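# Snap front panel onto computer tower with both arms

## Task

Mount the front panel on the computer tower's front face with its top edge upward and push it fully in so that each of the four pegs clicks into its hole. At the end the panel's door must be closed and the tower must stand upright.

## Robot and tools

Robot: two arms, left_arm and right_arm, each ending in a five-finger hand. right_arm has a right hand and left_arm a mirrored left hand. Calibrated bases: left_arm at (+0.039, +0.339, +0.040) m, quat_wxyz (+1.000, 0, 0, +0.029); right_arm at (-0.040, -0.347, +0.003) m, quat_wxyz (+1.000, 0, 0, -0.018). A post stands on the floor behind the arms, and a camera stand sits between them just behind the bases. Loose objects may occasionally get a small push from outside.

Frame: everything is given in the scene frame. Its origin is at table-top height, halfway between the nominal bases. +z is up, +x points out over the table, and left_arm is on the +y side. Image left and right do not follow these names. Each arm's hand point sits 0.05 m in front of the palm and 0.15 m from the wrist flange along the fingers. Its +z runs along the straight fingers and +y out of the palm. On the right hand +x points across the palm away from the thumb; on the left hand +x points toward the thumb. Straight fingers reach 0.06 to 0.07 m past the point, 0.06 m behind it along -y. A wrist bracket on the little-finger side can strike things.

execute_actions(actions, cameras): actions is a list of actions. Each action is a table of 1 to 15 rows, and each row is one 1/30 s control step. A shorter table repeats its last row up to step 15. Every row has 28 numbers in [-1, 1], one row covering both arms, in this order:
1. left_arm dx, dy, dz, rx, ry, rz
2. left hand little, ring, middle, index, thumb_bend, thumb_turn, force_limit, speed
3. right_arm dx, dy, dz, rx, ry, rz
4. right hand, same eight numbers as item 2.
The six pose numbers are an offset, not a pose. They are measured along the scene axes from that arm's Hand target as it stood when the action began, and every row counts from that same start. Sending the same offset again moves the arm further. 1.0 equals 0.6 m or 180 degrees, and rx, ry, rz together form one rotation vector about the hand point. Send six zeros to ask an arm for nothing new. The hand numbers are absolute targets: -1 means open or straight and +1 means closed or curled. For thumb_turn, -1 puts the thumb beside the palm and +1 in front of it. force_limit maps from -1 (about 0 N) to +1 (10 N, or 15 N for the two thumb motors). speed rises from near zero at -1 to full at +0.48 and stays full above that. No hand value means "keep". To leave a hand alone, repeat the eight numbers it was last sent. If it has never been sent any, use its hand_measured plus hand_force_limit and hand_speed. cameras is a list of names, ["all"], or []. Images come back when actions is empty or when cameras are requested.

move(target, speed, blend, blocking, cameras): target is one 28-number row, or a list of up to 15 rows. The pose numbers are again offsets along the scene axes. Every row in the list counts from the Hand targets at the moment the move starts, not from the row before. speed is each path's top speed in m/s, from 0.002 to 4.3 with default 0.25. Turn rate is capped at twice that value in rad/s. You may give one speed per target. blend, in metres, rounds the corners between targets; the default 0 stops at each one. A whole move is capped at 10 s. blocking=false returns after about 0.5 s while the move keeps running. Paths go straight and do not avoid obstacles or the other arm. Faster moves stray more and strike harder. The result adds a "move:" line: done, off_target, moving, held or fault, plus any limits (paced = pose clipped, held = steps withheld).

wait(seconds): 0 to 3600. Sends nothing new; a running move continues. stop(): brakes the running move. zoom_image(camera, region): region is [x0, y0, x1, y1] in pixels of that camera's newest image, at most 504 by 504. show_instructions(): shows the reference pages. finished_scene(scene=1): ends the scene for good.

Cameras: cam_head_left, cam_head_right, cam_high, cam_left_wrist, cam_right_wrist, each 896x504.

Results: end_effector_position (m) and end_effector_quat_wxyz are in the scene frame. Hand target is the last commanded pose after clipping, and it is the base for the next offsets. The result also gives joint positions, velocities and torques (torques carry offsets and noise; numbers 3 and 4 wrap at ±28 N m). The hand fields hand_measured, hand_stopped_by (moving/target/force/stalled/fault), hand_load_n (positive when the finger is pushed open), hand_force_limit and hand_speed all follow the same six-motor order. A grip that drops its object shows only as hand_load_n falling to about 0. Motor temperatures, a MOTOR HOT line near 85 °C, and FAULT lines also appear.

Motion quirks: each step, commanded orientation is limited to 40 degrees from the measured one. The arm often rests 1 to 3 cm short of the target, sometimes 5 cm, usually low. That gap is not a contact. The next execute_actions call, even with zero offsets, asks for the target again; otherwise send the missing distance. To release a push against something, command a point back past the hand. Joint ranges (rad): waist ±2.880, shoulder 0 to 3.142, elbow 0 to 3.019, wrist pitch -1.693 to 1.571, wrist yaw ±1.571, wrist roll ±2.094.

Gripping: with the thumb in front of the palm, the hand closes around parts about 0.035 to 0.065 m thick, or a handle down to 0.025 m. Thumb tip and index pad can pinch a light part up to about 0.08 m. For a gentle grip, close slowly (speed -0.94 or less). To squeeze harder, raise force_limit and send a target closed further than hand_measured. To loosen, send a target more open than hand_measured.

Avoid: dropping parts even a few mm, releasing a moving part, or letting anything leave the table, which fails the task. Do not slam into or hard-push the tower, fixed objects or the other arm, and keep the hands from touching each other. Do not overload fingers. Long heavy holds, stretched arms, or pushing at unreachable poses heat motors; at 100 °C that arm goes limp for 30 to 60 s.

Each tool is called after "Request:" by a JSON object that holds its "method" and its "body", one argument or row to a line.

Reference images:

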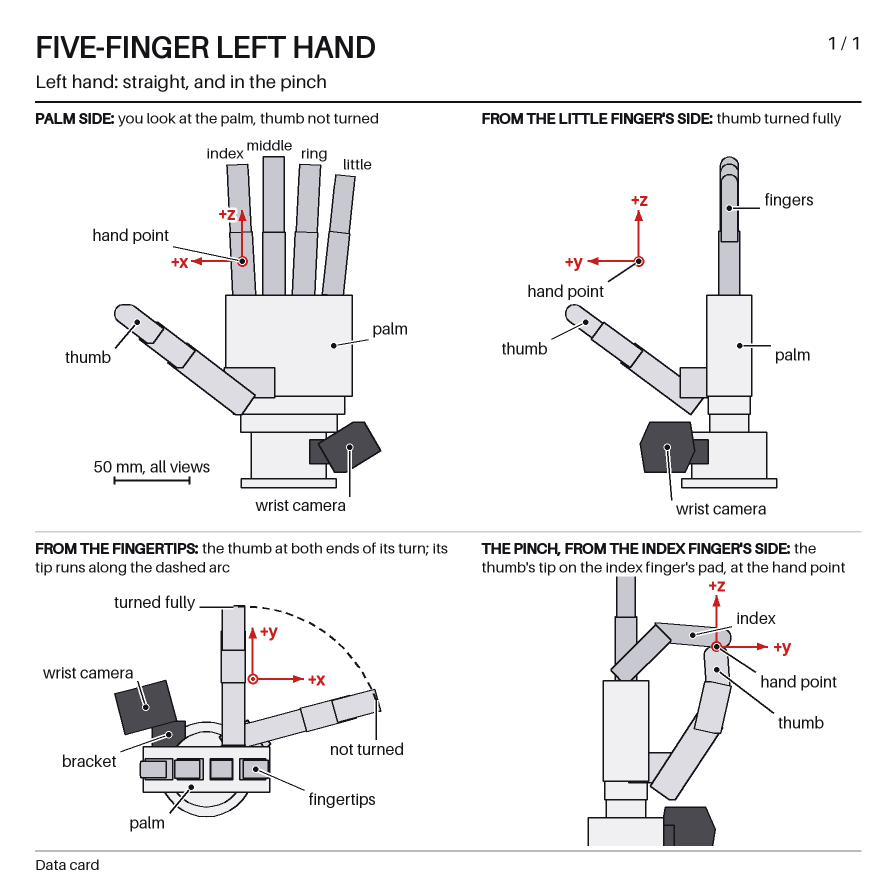

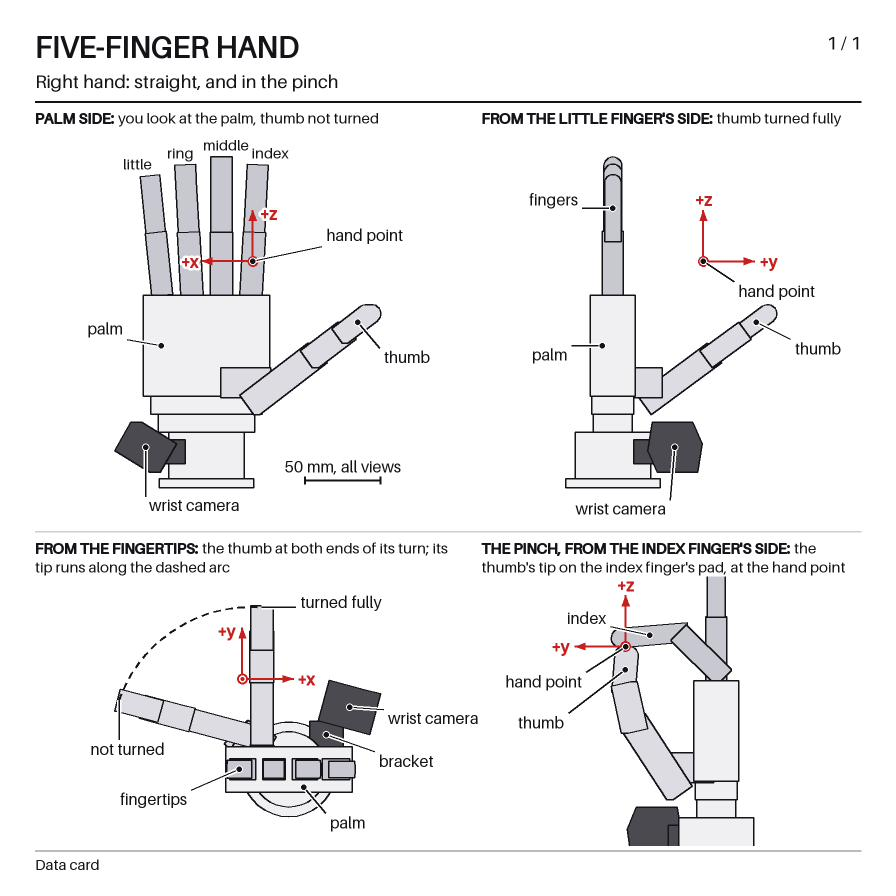

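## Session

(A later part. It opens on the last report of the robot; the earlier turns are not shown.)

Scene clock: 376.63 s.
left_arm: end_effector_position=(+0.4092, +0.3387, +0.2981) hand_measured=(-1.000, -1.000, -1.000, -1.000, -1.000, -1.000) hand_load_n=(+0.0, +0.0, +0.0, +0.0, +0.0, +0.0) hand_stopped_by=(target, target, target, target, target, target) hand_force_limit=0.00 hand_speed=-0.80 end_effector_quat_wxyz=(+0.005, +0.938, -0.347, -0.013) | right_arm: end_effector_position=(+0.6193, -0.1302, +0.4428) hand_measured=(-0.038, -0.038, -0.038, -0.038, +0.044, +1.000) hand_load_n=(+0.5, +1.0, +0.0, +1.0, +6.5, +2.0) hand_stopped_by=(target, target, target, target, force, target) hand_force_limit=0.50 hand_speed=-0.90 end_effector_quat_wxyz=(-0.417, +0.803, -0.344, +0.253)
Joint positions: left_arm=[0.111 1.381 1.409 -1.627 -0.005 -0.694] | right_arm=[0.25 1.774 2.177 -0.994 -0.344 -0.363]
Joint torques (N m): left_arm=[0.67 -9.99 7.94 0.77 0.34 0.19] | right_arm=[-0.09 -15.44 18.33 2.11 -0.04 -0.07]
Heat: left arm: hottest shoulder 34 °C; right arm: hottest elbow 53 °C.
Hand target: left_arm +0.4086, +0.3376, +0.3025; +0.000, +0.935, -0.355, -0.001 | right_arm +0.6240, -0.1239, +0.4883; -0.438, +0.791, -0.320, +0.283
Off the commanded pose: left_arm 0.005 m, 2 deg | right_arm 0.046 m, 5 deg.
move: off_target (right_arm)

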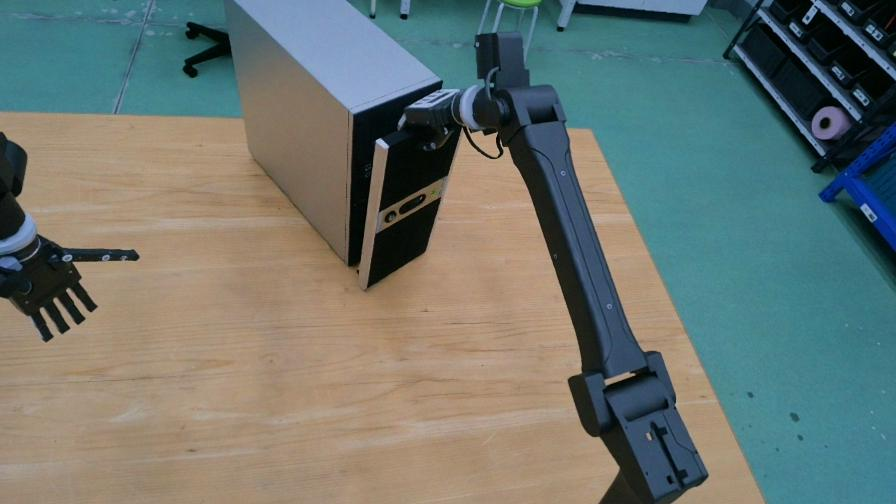

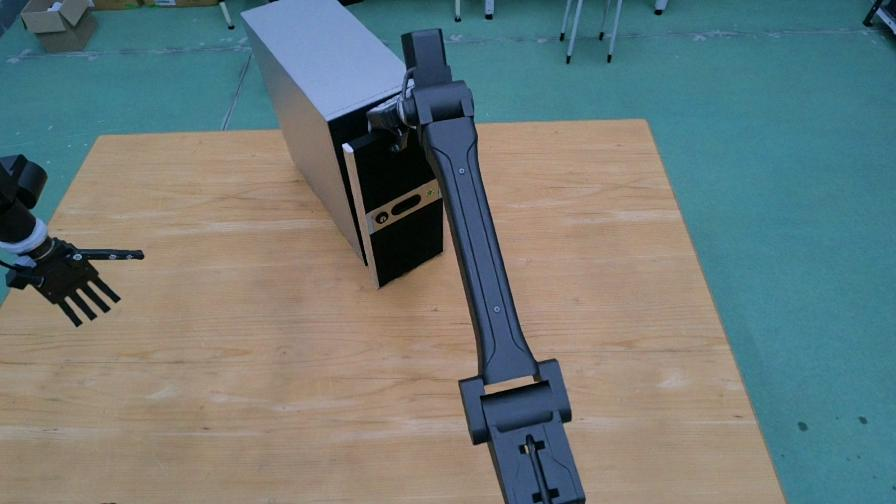

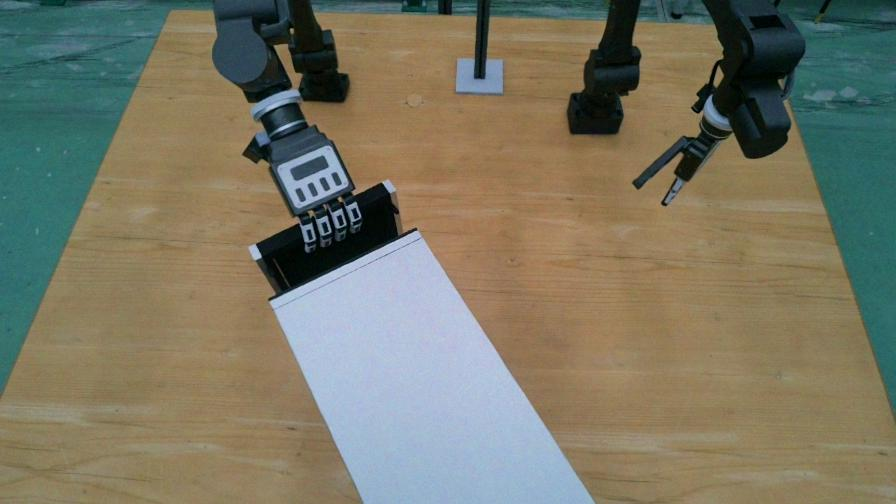

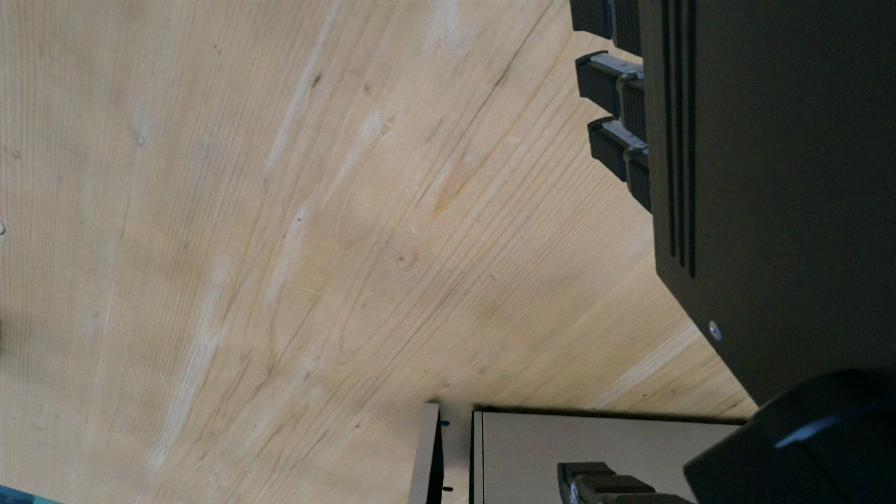

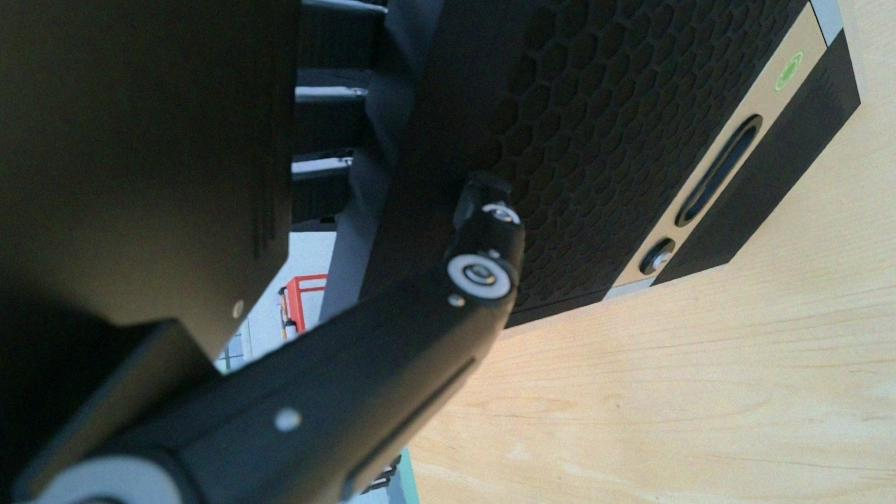

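Request:
{"method": "move", "body": {
  "target": [0,0,0,0,0,0,-1,-1,-1,-1,-1,-1,0,-0.8, 0,0,0,0,0,0,-0.037,-0.037,-0.037,-0.037,0.65,1,0.6,-0.94],
  "speed": 0.05,
  "cameras": ["cam_head_left","cam_high","cam_left_wrist","cam_right_wrist"]
}}

Request:
{"method": "zoom_image", "body": {
  "camera": "cam_head_left",
  "region": [340, 70, 470, 190]
}}

Request:
{"method": "zoom_image", "body": {
  "camera": "cam_head_left",
  "region": [335, 170, 465, 300]
}}

Request:
{"method": "zoom_image", "body": {
  "camera": "cam_left_wrist",
  "region": [400, 384, 520, 504]
}}

Request:
{"method": "zoom_image", "body": {
  "camera": "cam_high",
  "region": [230, 160, 430, 310]
}}

Scene clock: 379.20 s.
left_arm: end_effector_position=(+0.4092, +0.3387, +0.2981) hand_measured=(-1.000, -1.000, -1.000, -1.000, -1.000, -1.000) hand_load_n=(+0.0, +0.0, +0.0, +0.0, +0.0, +0.0) hand_stopped_by=(target, target, target, target, target, target) hand_force_limit=0.00 hand_speed=-0.80 end_effector_quat_wxyz=(+0.005, +0.938, -0.347, -0.013) | right_arm: end_effector_position=(+0.6193, -0.1302, +0.4428) hand_measured=(-0.038, -0.038, -0.038, -0.038, +0.098, +1.000) hand_load_n=(+0.5, +1.0, +0.5, +1.5, +11.5, +1.5) hand_stopped_by=(target, target, target, target, force, target) hand_force_limit=0.60 hand_speed=-0.94 end_effector_quat_wxyz=(-0.417, +0.803, -0.343, +0.253)
Joint positions: left_arm=[0.111 1.381 1.409 -1.627 -0.005 -0.694] | right_arm=[0.25 1.774 2.177 -0.994 -0.344 -0.364]
Joint torques (N m): left_arm=[0.56 -10.05 7.91 0.75 0.33 0.18] | right_arm=[0.85 -15.09 18.1 1.77 -0.07 0]
Heat: left arm: hottest shoulder 34 °C; right arm: hottest elbow 54 °C.
Hand target: left_arm +0.4086, +0.3376, +0.3025; +0.000, +0.935, -0.355, -0.001 | right_arm +0.6240, -0.1239, +0.4883; -0.438, +0.791, -0.320, +0.283
Off the commanded pose: left_arm 0.005 m, 2 deg | right_arm 0.046 m, 5 deg.
move: done

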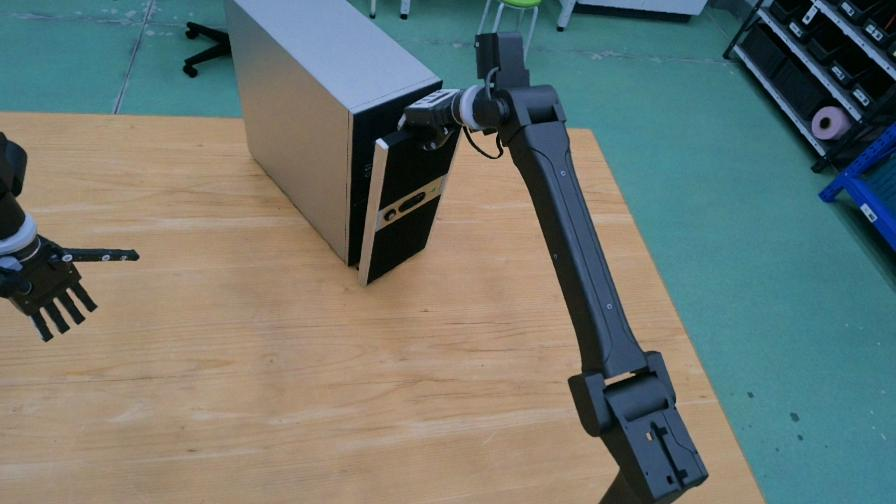

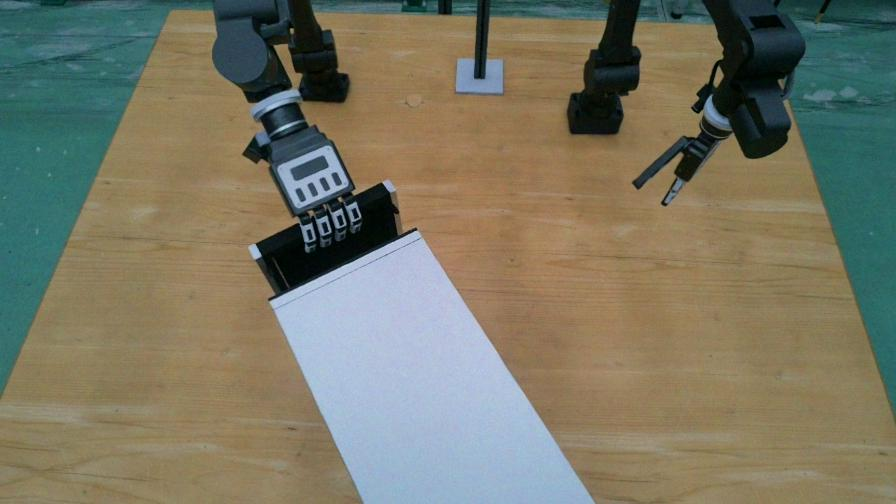

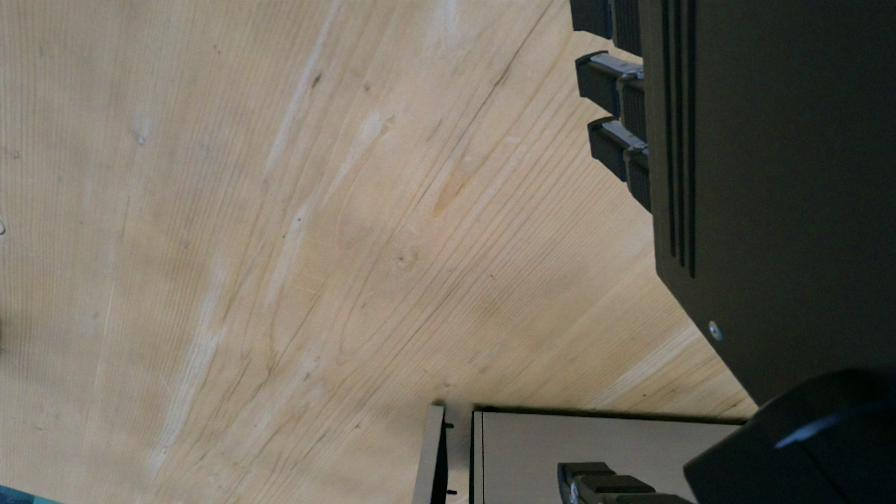

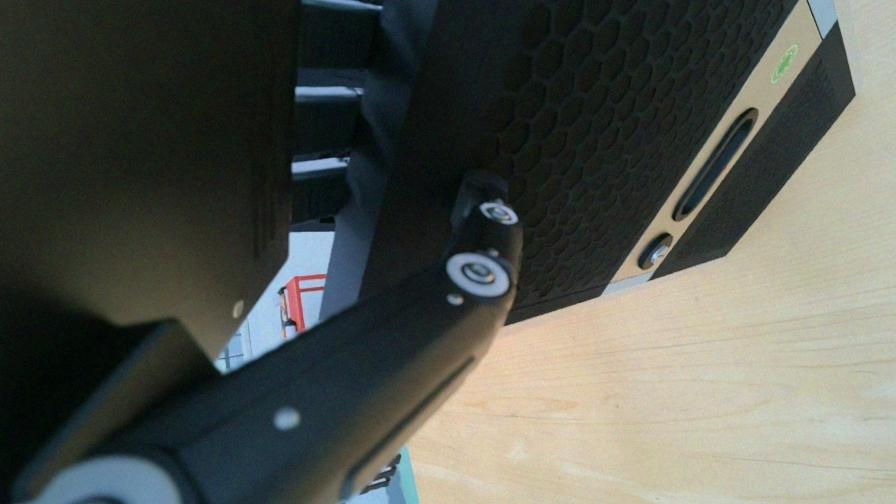

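Scaled by 3.877.

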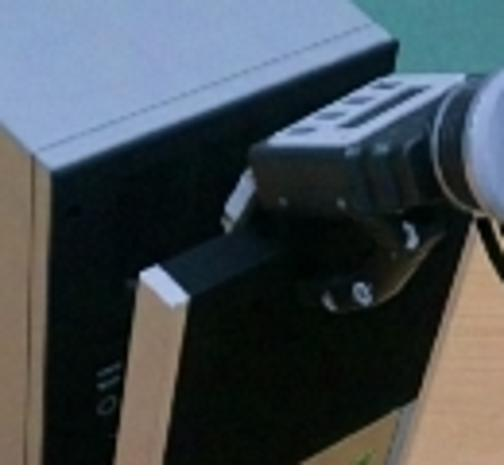

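Scaled by 3.877.

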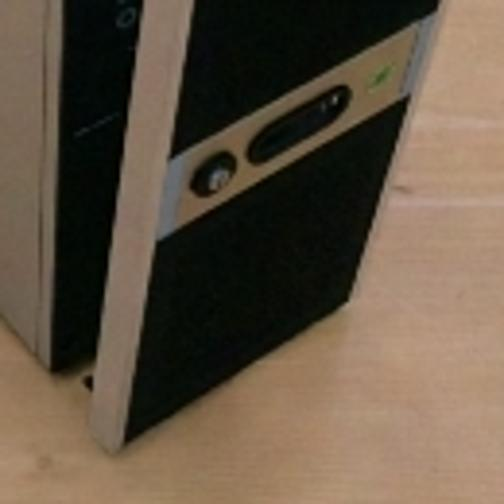

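Scaled by 4.200.

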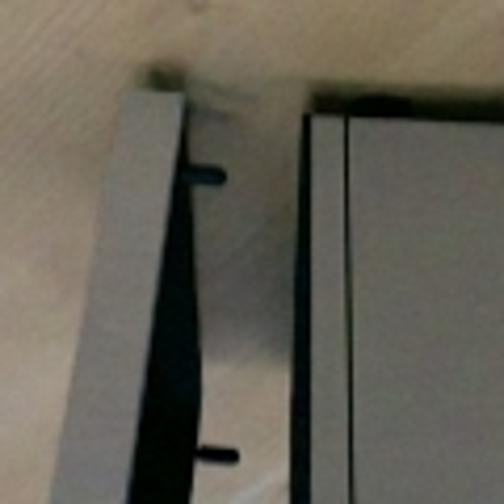

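Scaled by 2.520.

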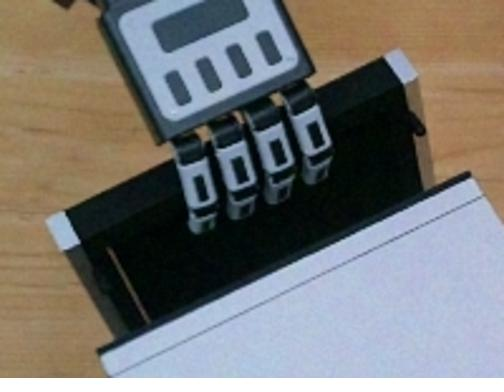

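Request:
{"method": "zoom_image", "body": {
  "camera": "cam_head_left",
  "region": [340, 100, 400, 160]
}}

Request:
{"method": "zoom_image", "body": {
  "camera": "cam_head_left",
  "region": [335, 235, 395, 295]
}}

Scaled by 8.400.

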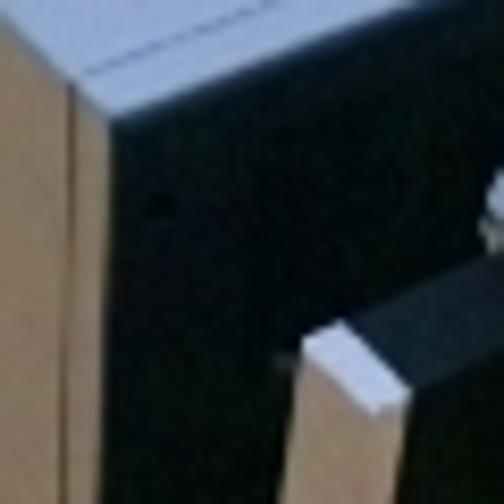

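Scaled by 8.400.

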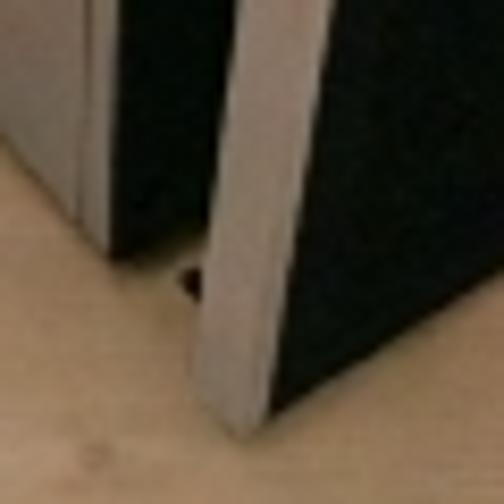

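Request:
{"method": "move", "body": {
  "target": [0,0,0,0,0,0,-1,-1,-1,-1,-1,-1,0,-0.8, 0.005,-0.0086,0.003,-0.00844,0.01437,0,-0.037,-0.037,-0.037,-0.037,0.65,1,0.6,-0.94],
  "speed": 0.05,
  "cameras": ["cam_head_left","cam_high","cam_left_wrist","cam_right_wrist"]
}}

Request:
{"method": "zoom_image", "body": {
  "camera": "cam_head_left",
  "region": [340, 100, 400, 160]
}}

Request:
{"method": "zoom_image", "body": {
  "camera": "cam_head_left",
  "region": [335, 235, 395, 295]
}}

Request:
{"method": "zoom_image", "body": {
  "camera": "cam_left_wrist",
  "region": [400, 384, 520, 504]
}}

Request:
{"method": "zoom_image", "body": {
  "camera": "cam_high",
  "region": [230, 160, 430, 310]
}}

Scene clock: 392.00 s.
left_arm: end_effector_position=(+0.4092, +0.3387, +0.2981) hand_measured=(-1.000, -1.000, -1.000, -1.000, -1.000, -1.000) hand_load_n=(+0.0, +0.0, +0.0, +0.0, +0.0, +0.0) hand_stopped_by=(target, target, target, target, target, target) hand_force_limit=0.00 hand_speed=-0.80 end_effector_quat_wxyz=(+0.005, +0.938, -0.347, -0.013) | right_arm: end_effector_position=(+0.6226, -0.1312, +0.4474) hand_measured=(-0.038, -0.038, -0.038, -0.038, +0.098, +1.000) hand_load_n=(+0.5, +1.0, +0.5, +1.5, +9.5, +2.0) hand_stopped_by=(target, target, target, target, force, target) hand_force_limit=0.60 hand_speed=-0.94 end_effector_quat_wxyz=(-0.400, +0.814, -0.347, +0.238)
Joint positions: left_arm=[0.111 1.381 1.409 -1.627 -0.005 -0.694] | right_arm=[0.25 1.847 2.323 -1.122 -0.341 -0.381]
Joint torques (N m): left_arm=[0.62 -10.05 7.95 0.75 0.33 0.18] | right_arm=[-0.26 -16.56 17.55 2.02 -0.06 -0.11]
Motor temperatures (°C): left_arm=[29 34 32 26 29 27] | right_arm=[30 34 59 28 29 27]
Heat: left arm: hottest shoulder 34 °C; right arm: hottest elbow 59 °C.
Hand target: left_arm +0.4086, +0.3376, +0.3025; +0.000, +0.935, -0.355, -0.001 | right_arm +0.6269, -0.1291, +0.4901; -0.420, +0.803, -0.326, +0.270
Off the commanded pose: left_arm 0.005 m, 2 deg | right_arm 0.043 m, 5 deg.
move: off_target (right_arm)

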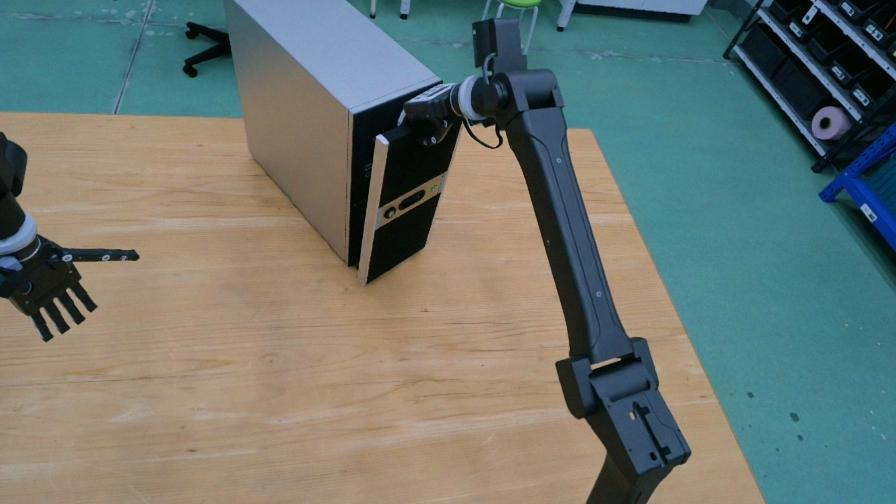

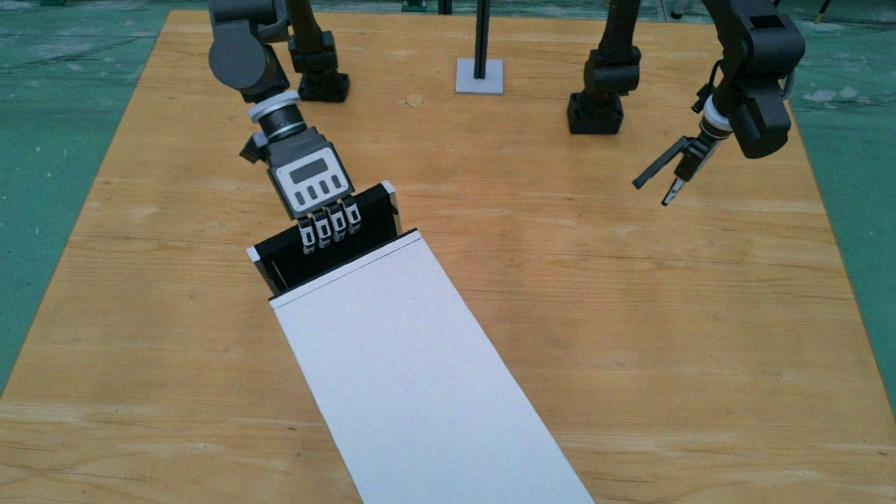

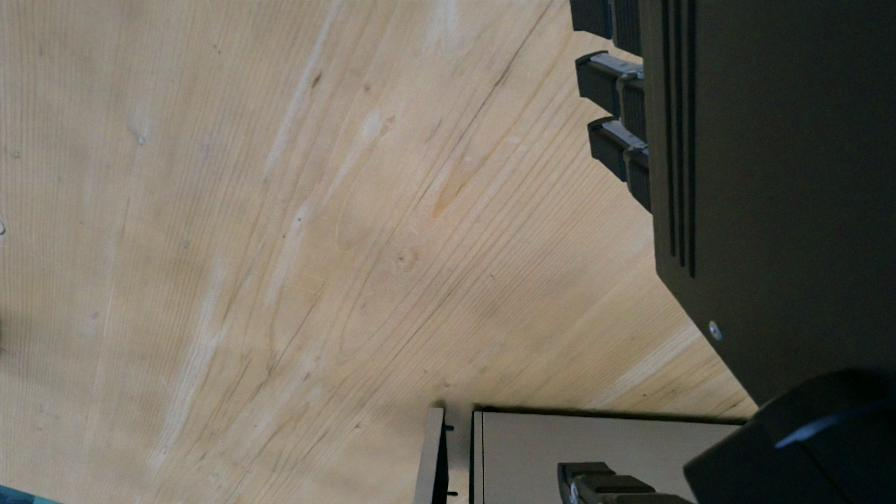

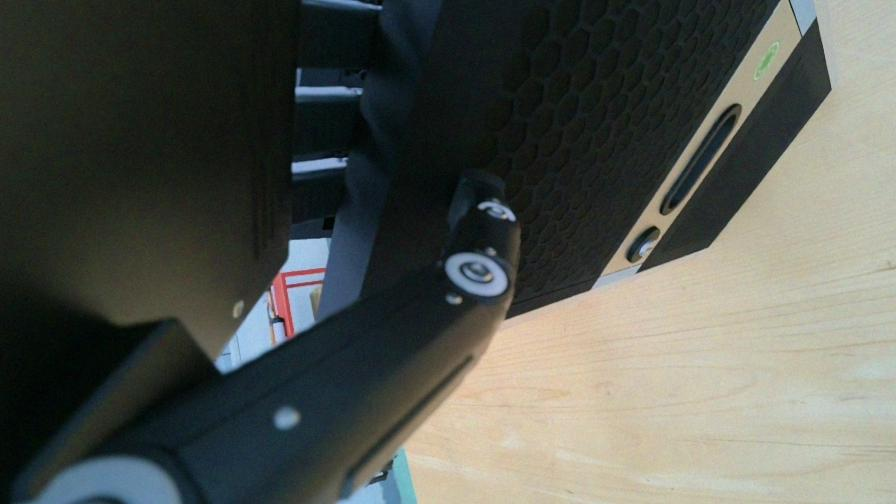

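Scaled by 8.400.

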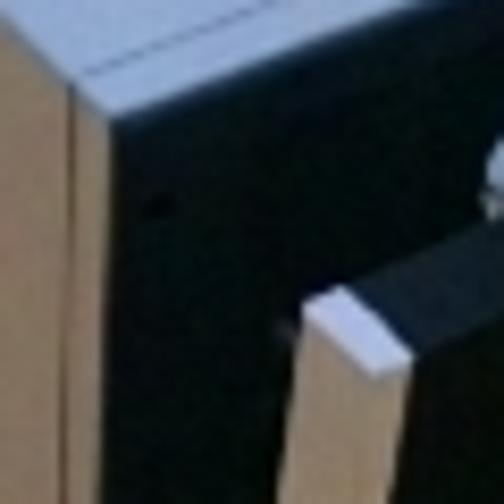

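Scaled by 8.400.

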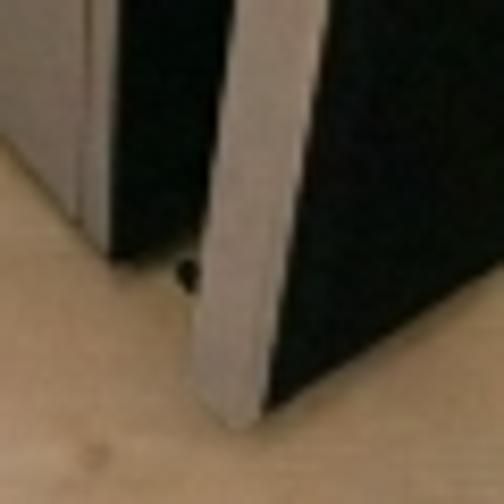

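Scaled by 4.200.

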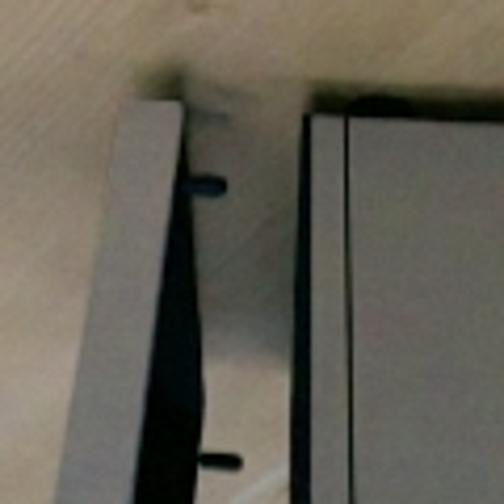

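Scaled by 2.520.

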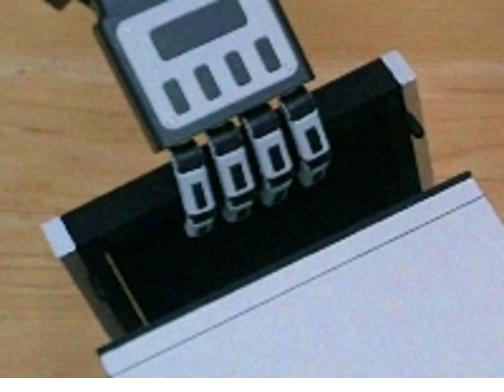

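Request:
{"method": "zoom_image", "body": {
  "camera": "cam_high",
  "region": [235, 230, 305, 310]
}}

Request:
{"method": "zoom_image", "body": {
  "camera": "cam_high",
  "region": [365, 170, 435, 250]
}}

Scaled by 6.300.

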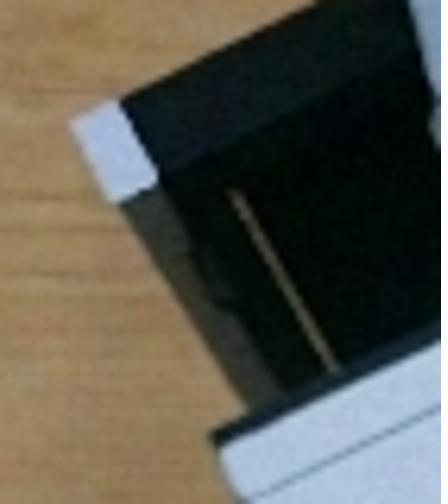

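Scaled by 6.300.

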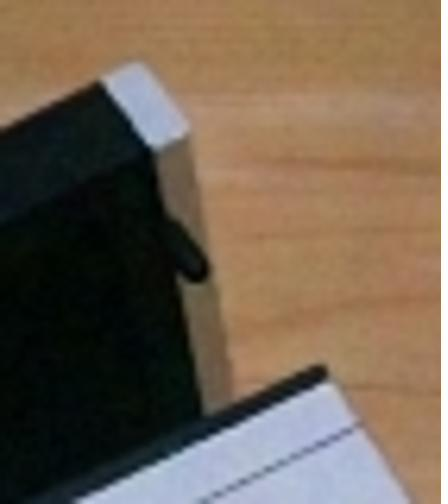

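Request:
{"method": "move", "body": {
  "target": [0,0,0,0,0,0,-1,-1,-1,-1,-1,-1,0,-0.8, 0.0286,0.0171,0,0,0,0,-0.037,-0.037,-0.037,-0.037,0.65,1,0.6,-0.94],
  "speed": 0.04,
  "cameras": ["cam_head_left","cam_high","cam_left_wrist","cam_right_wrist"]
}}

Request:
{"method": "zoom_image", "body": {
  "camera": "cam_head_left",
  "region": [340, 100, 400, 160]
}}

Request:
{"method": "zoom_image", "body": {
  "camera": "cam_head_left",
  "region": [335, 235, 395, 295]
}}

Request:
{"method": "zoom_image", "body": {
  "camera": "cam_left_wrist",
  "region": [400, 384, 520, 504]
}}

Request:
{"method": "zoom_image", "body": {
  "camera": "cam_high",
  "region": [235, 230, 305, 310]
}}

Request:
{"method": "zoom_image", "body": {
  "camera": "cam_high",
  "region": [365, 170, 435, 250]
}}

Scene clock: 403.00 s.
left_arm: end_effector_position=(+0.4092, +0.3387, +0.2981) hand_measured=(-1.000, -1.000, -1.000, -1.000, -1.000, -1.000) hand_load_n=(+0.0, +0.0, +0.0, +0.0, +0.0, +0.0) hand_stopped_by=(target, target, target, target, target, target) hand_force_limit=0.00 hand_speed=-0.80 end_effector_quat_wxyz=(+0.005, +0.938, -0.347, -0.013) | right_arm: end_effector_position=(+0.6435, -0.1251, +0.4451) hand_measured=(-0.038, -0.038, -0.038, -0.038, +0.098, +1.000) hand_load_n=(+0.5, +1.0, +0.5, +1.5, +9.0, +1.5) hand_stopped_by=(target, target, target, target, force, target) hand_force_limit=0.60 hand_speed=-0.94 end_effector_quat_wxyz=(-0.397, +0.815, -0.347, +0.239)
Joint positions: left_arm=[0.111 1.381 1.409 -1.627 -0.005 -0.694] | right_arm=[0.255 1.936 2.457 -1.168 -0.331 -0.381]
Joint torques (N m): left_arm=[0.67 -10.05 7.94 0.75 0.33 0.18] | right_arm=[0.56 -17.49 17.32 2.21 -0.11 -0.02]
Motor temperatures (°C): left_arm=[29 34 32 26 29 27] | right_arm=[30 34 61 28 29 27]
Heat: left arm: hottest shoulder 34 °C; right arm: hottest elbow 61 °C.
Hand target: left_arm +0.4086, +0.3376, +0.3025; +0.000, +0.935, -0.355, -0.001 | right_arm +0.6441, -0.1188, +0.4900; -0.420, +0.803, -0.326, +0.270
Off the commanded pose: left_arm 0.005 m, 2 deg | right_arm 0.045 m, 5 deg.
move: off_target (right_arm)

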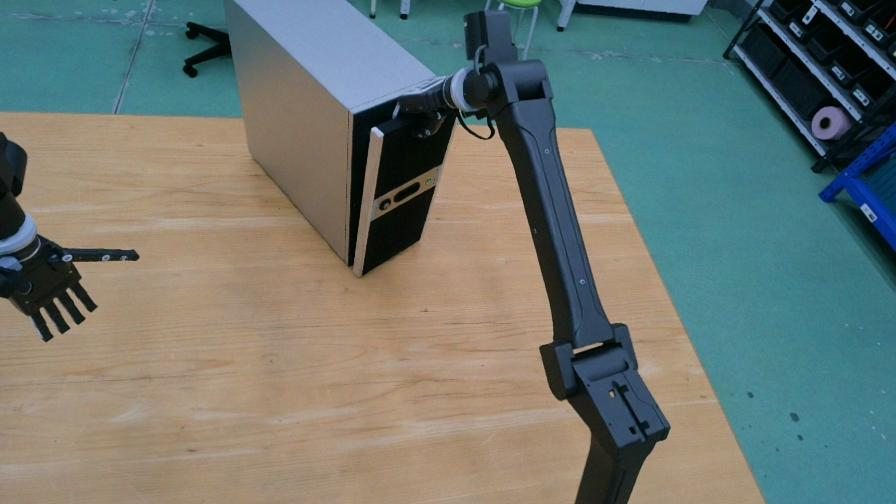

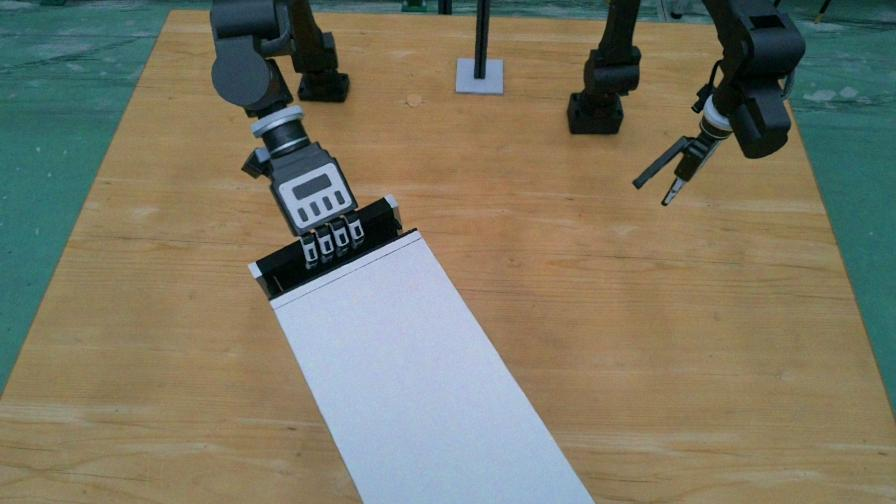

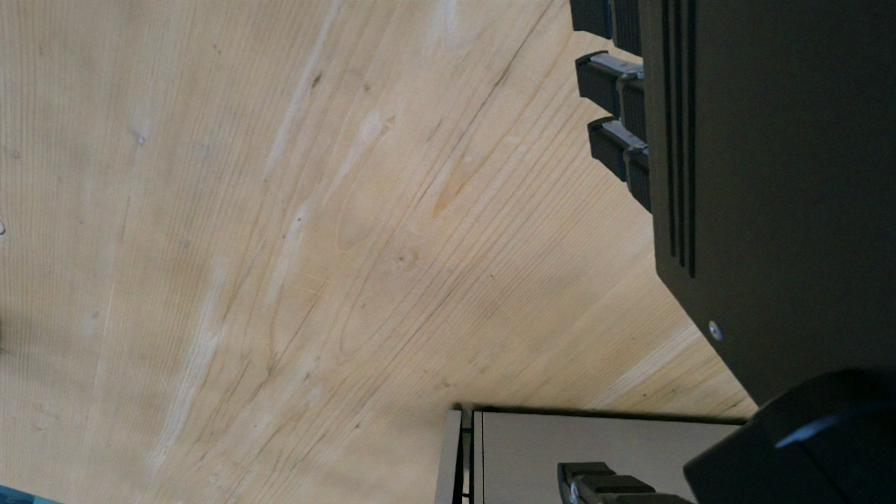

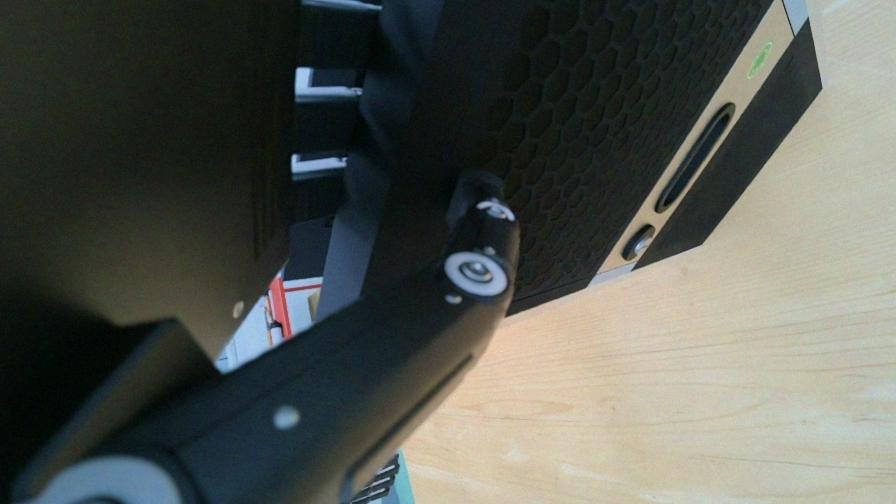

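Scaled by 8.400.

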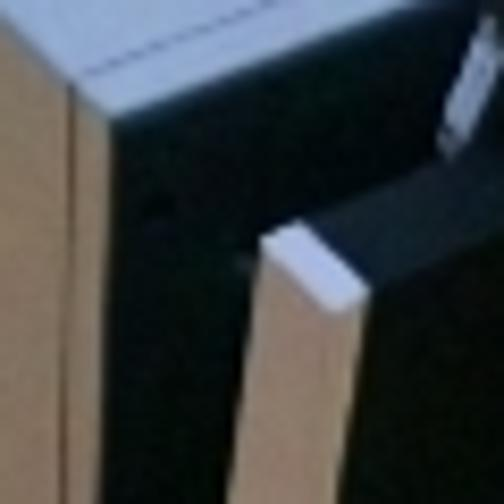

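Scaled by 8.400.

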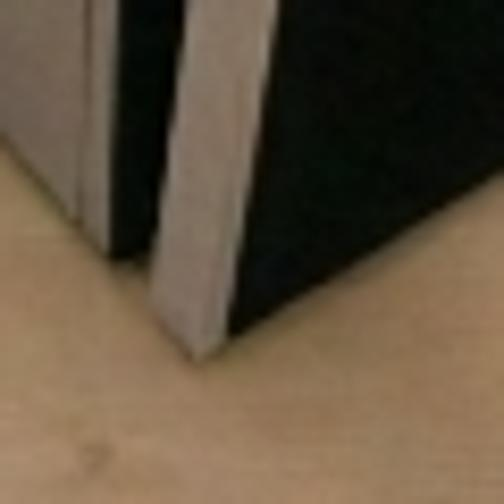

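Scaled by 4.200.

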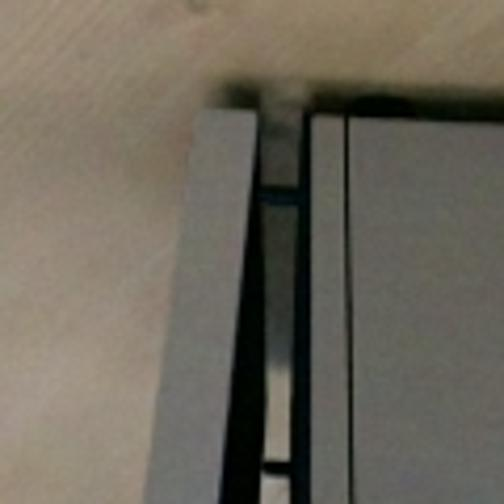

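Scaled by 6.300.

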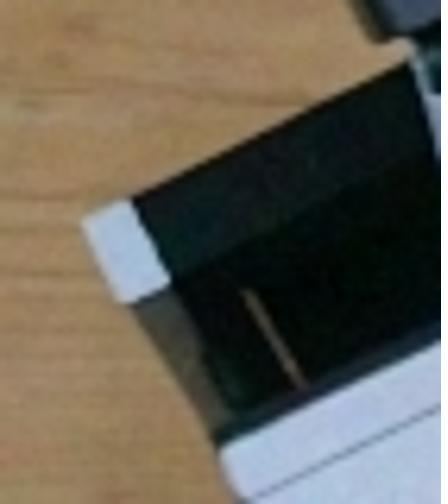

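Scaled by 6.300.

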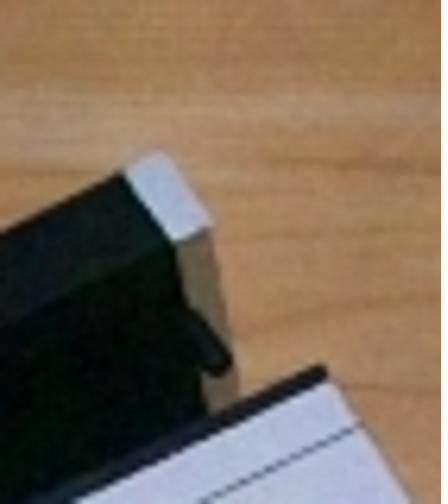

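Request:
{"method": "zoom_image", "body": {
  "camera": "cam_head_left",
  "region": [390, 160, 450, 250]
}}

Request:
{"method": "zoom_image", "body": {
  "camera": "cam_head_left",
  "region": [350, 180, 450, 280]
}}

Scaled by 5.600.

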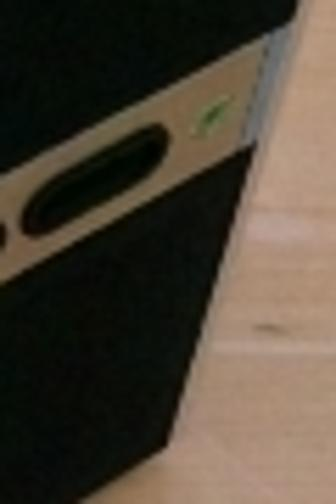

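Scaled by 5.040.

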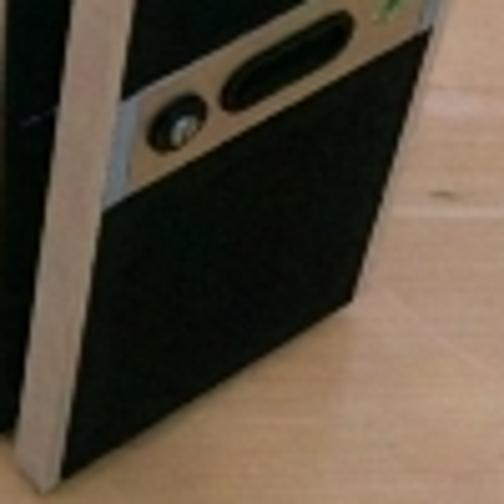

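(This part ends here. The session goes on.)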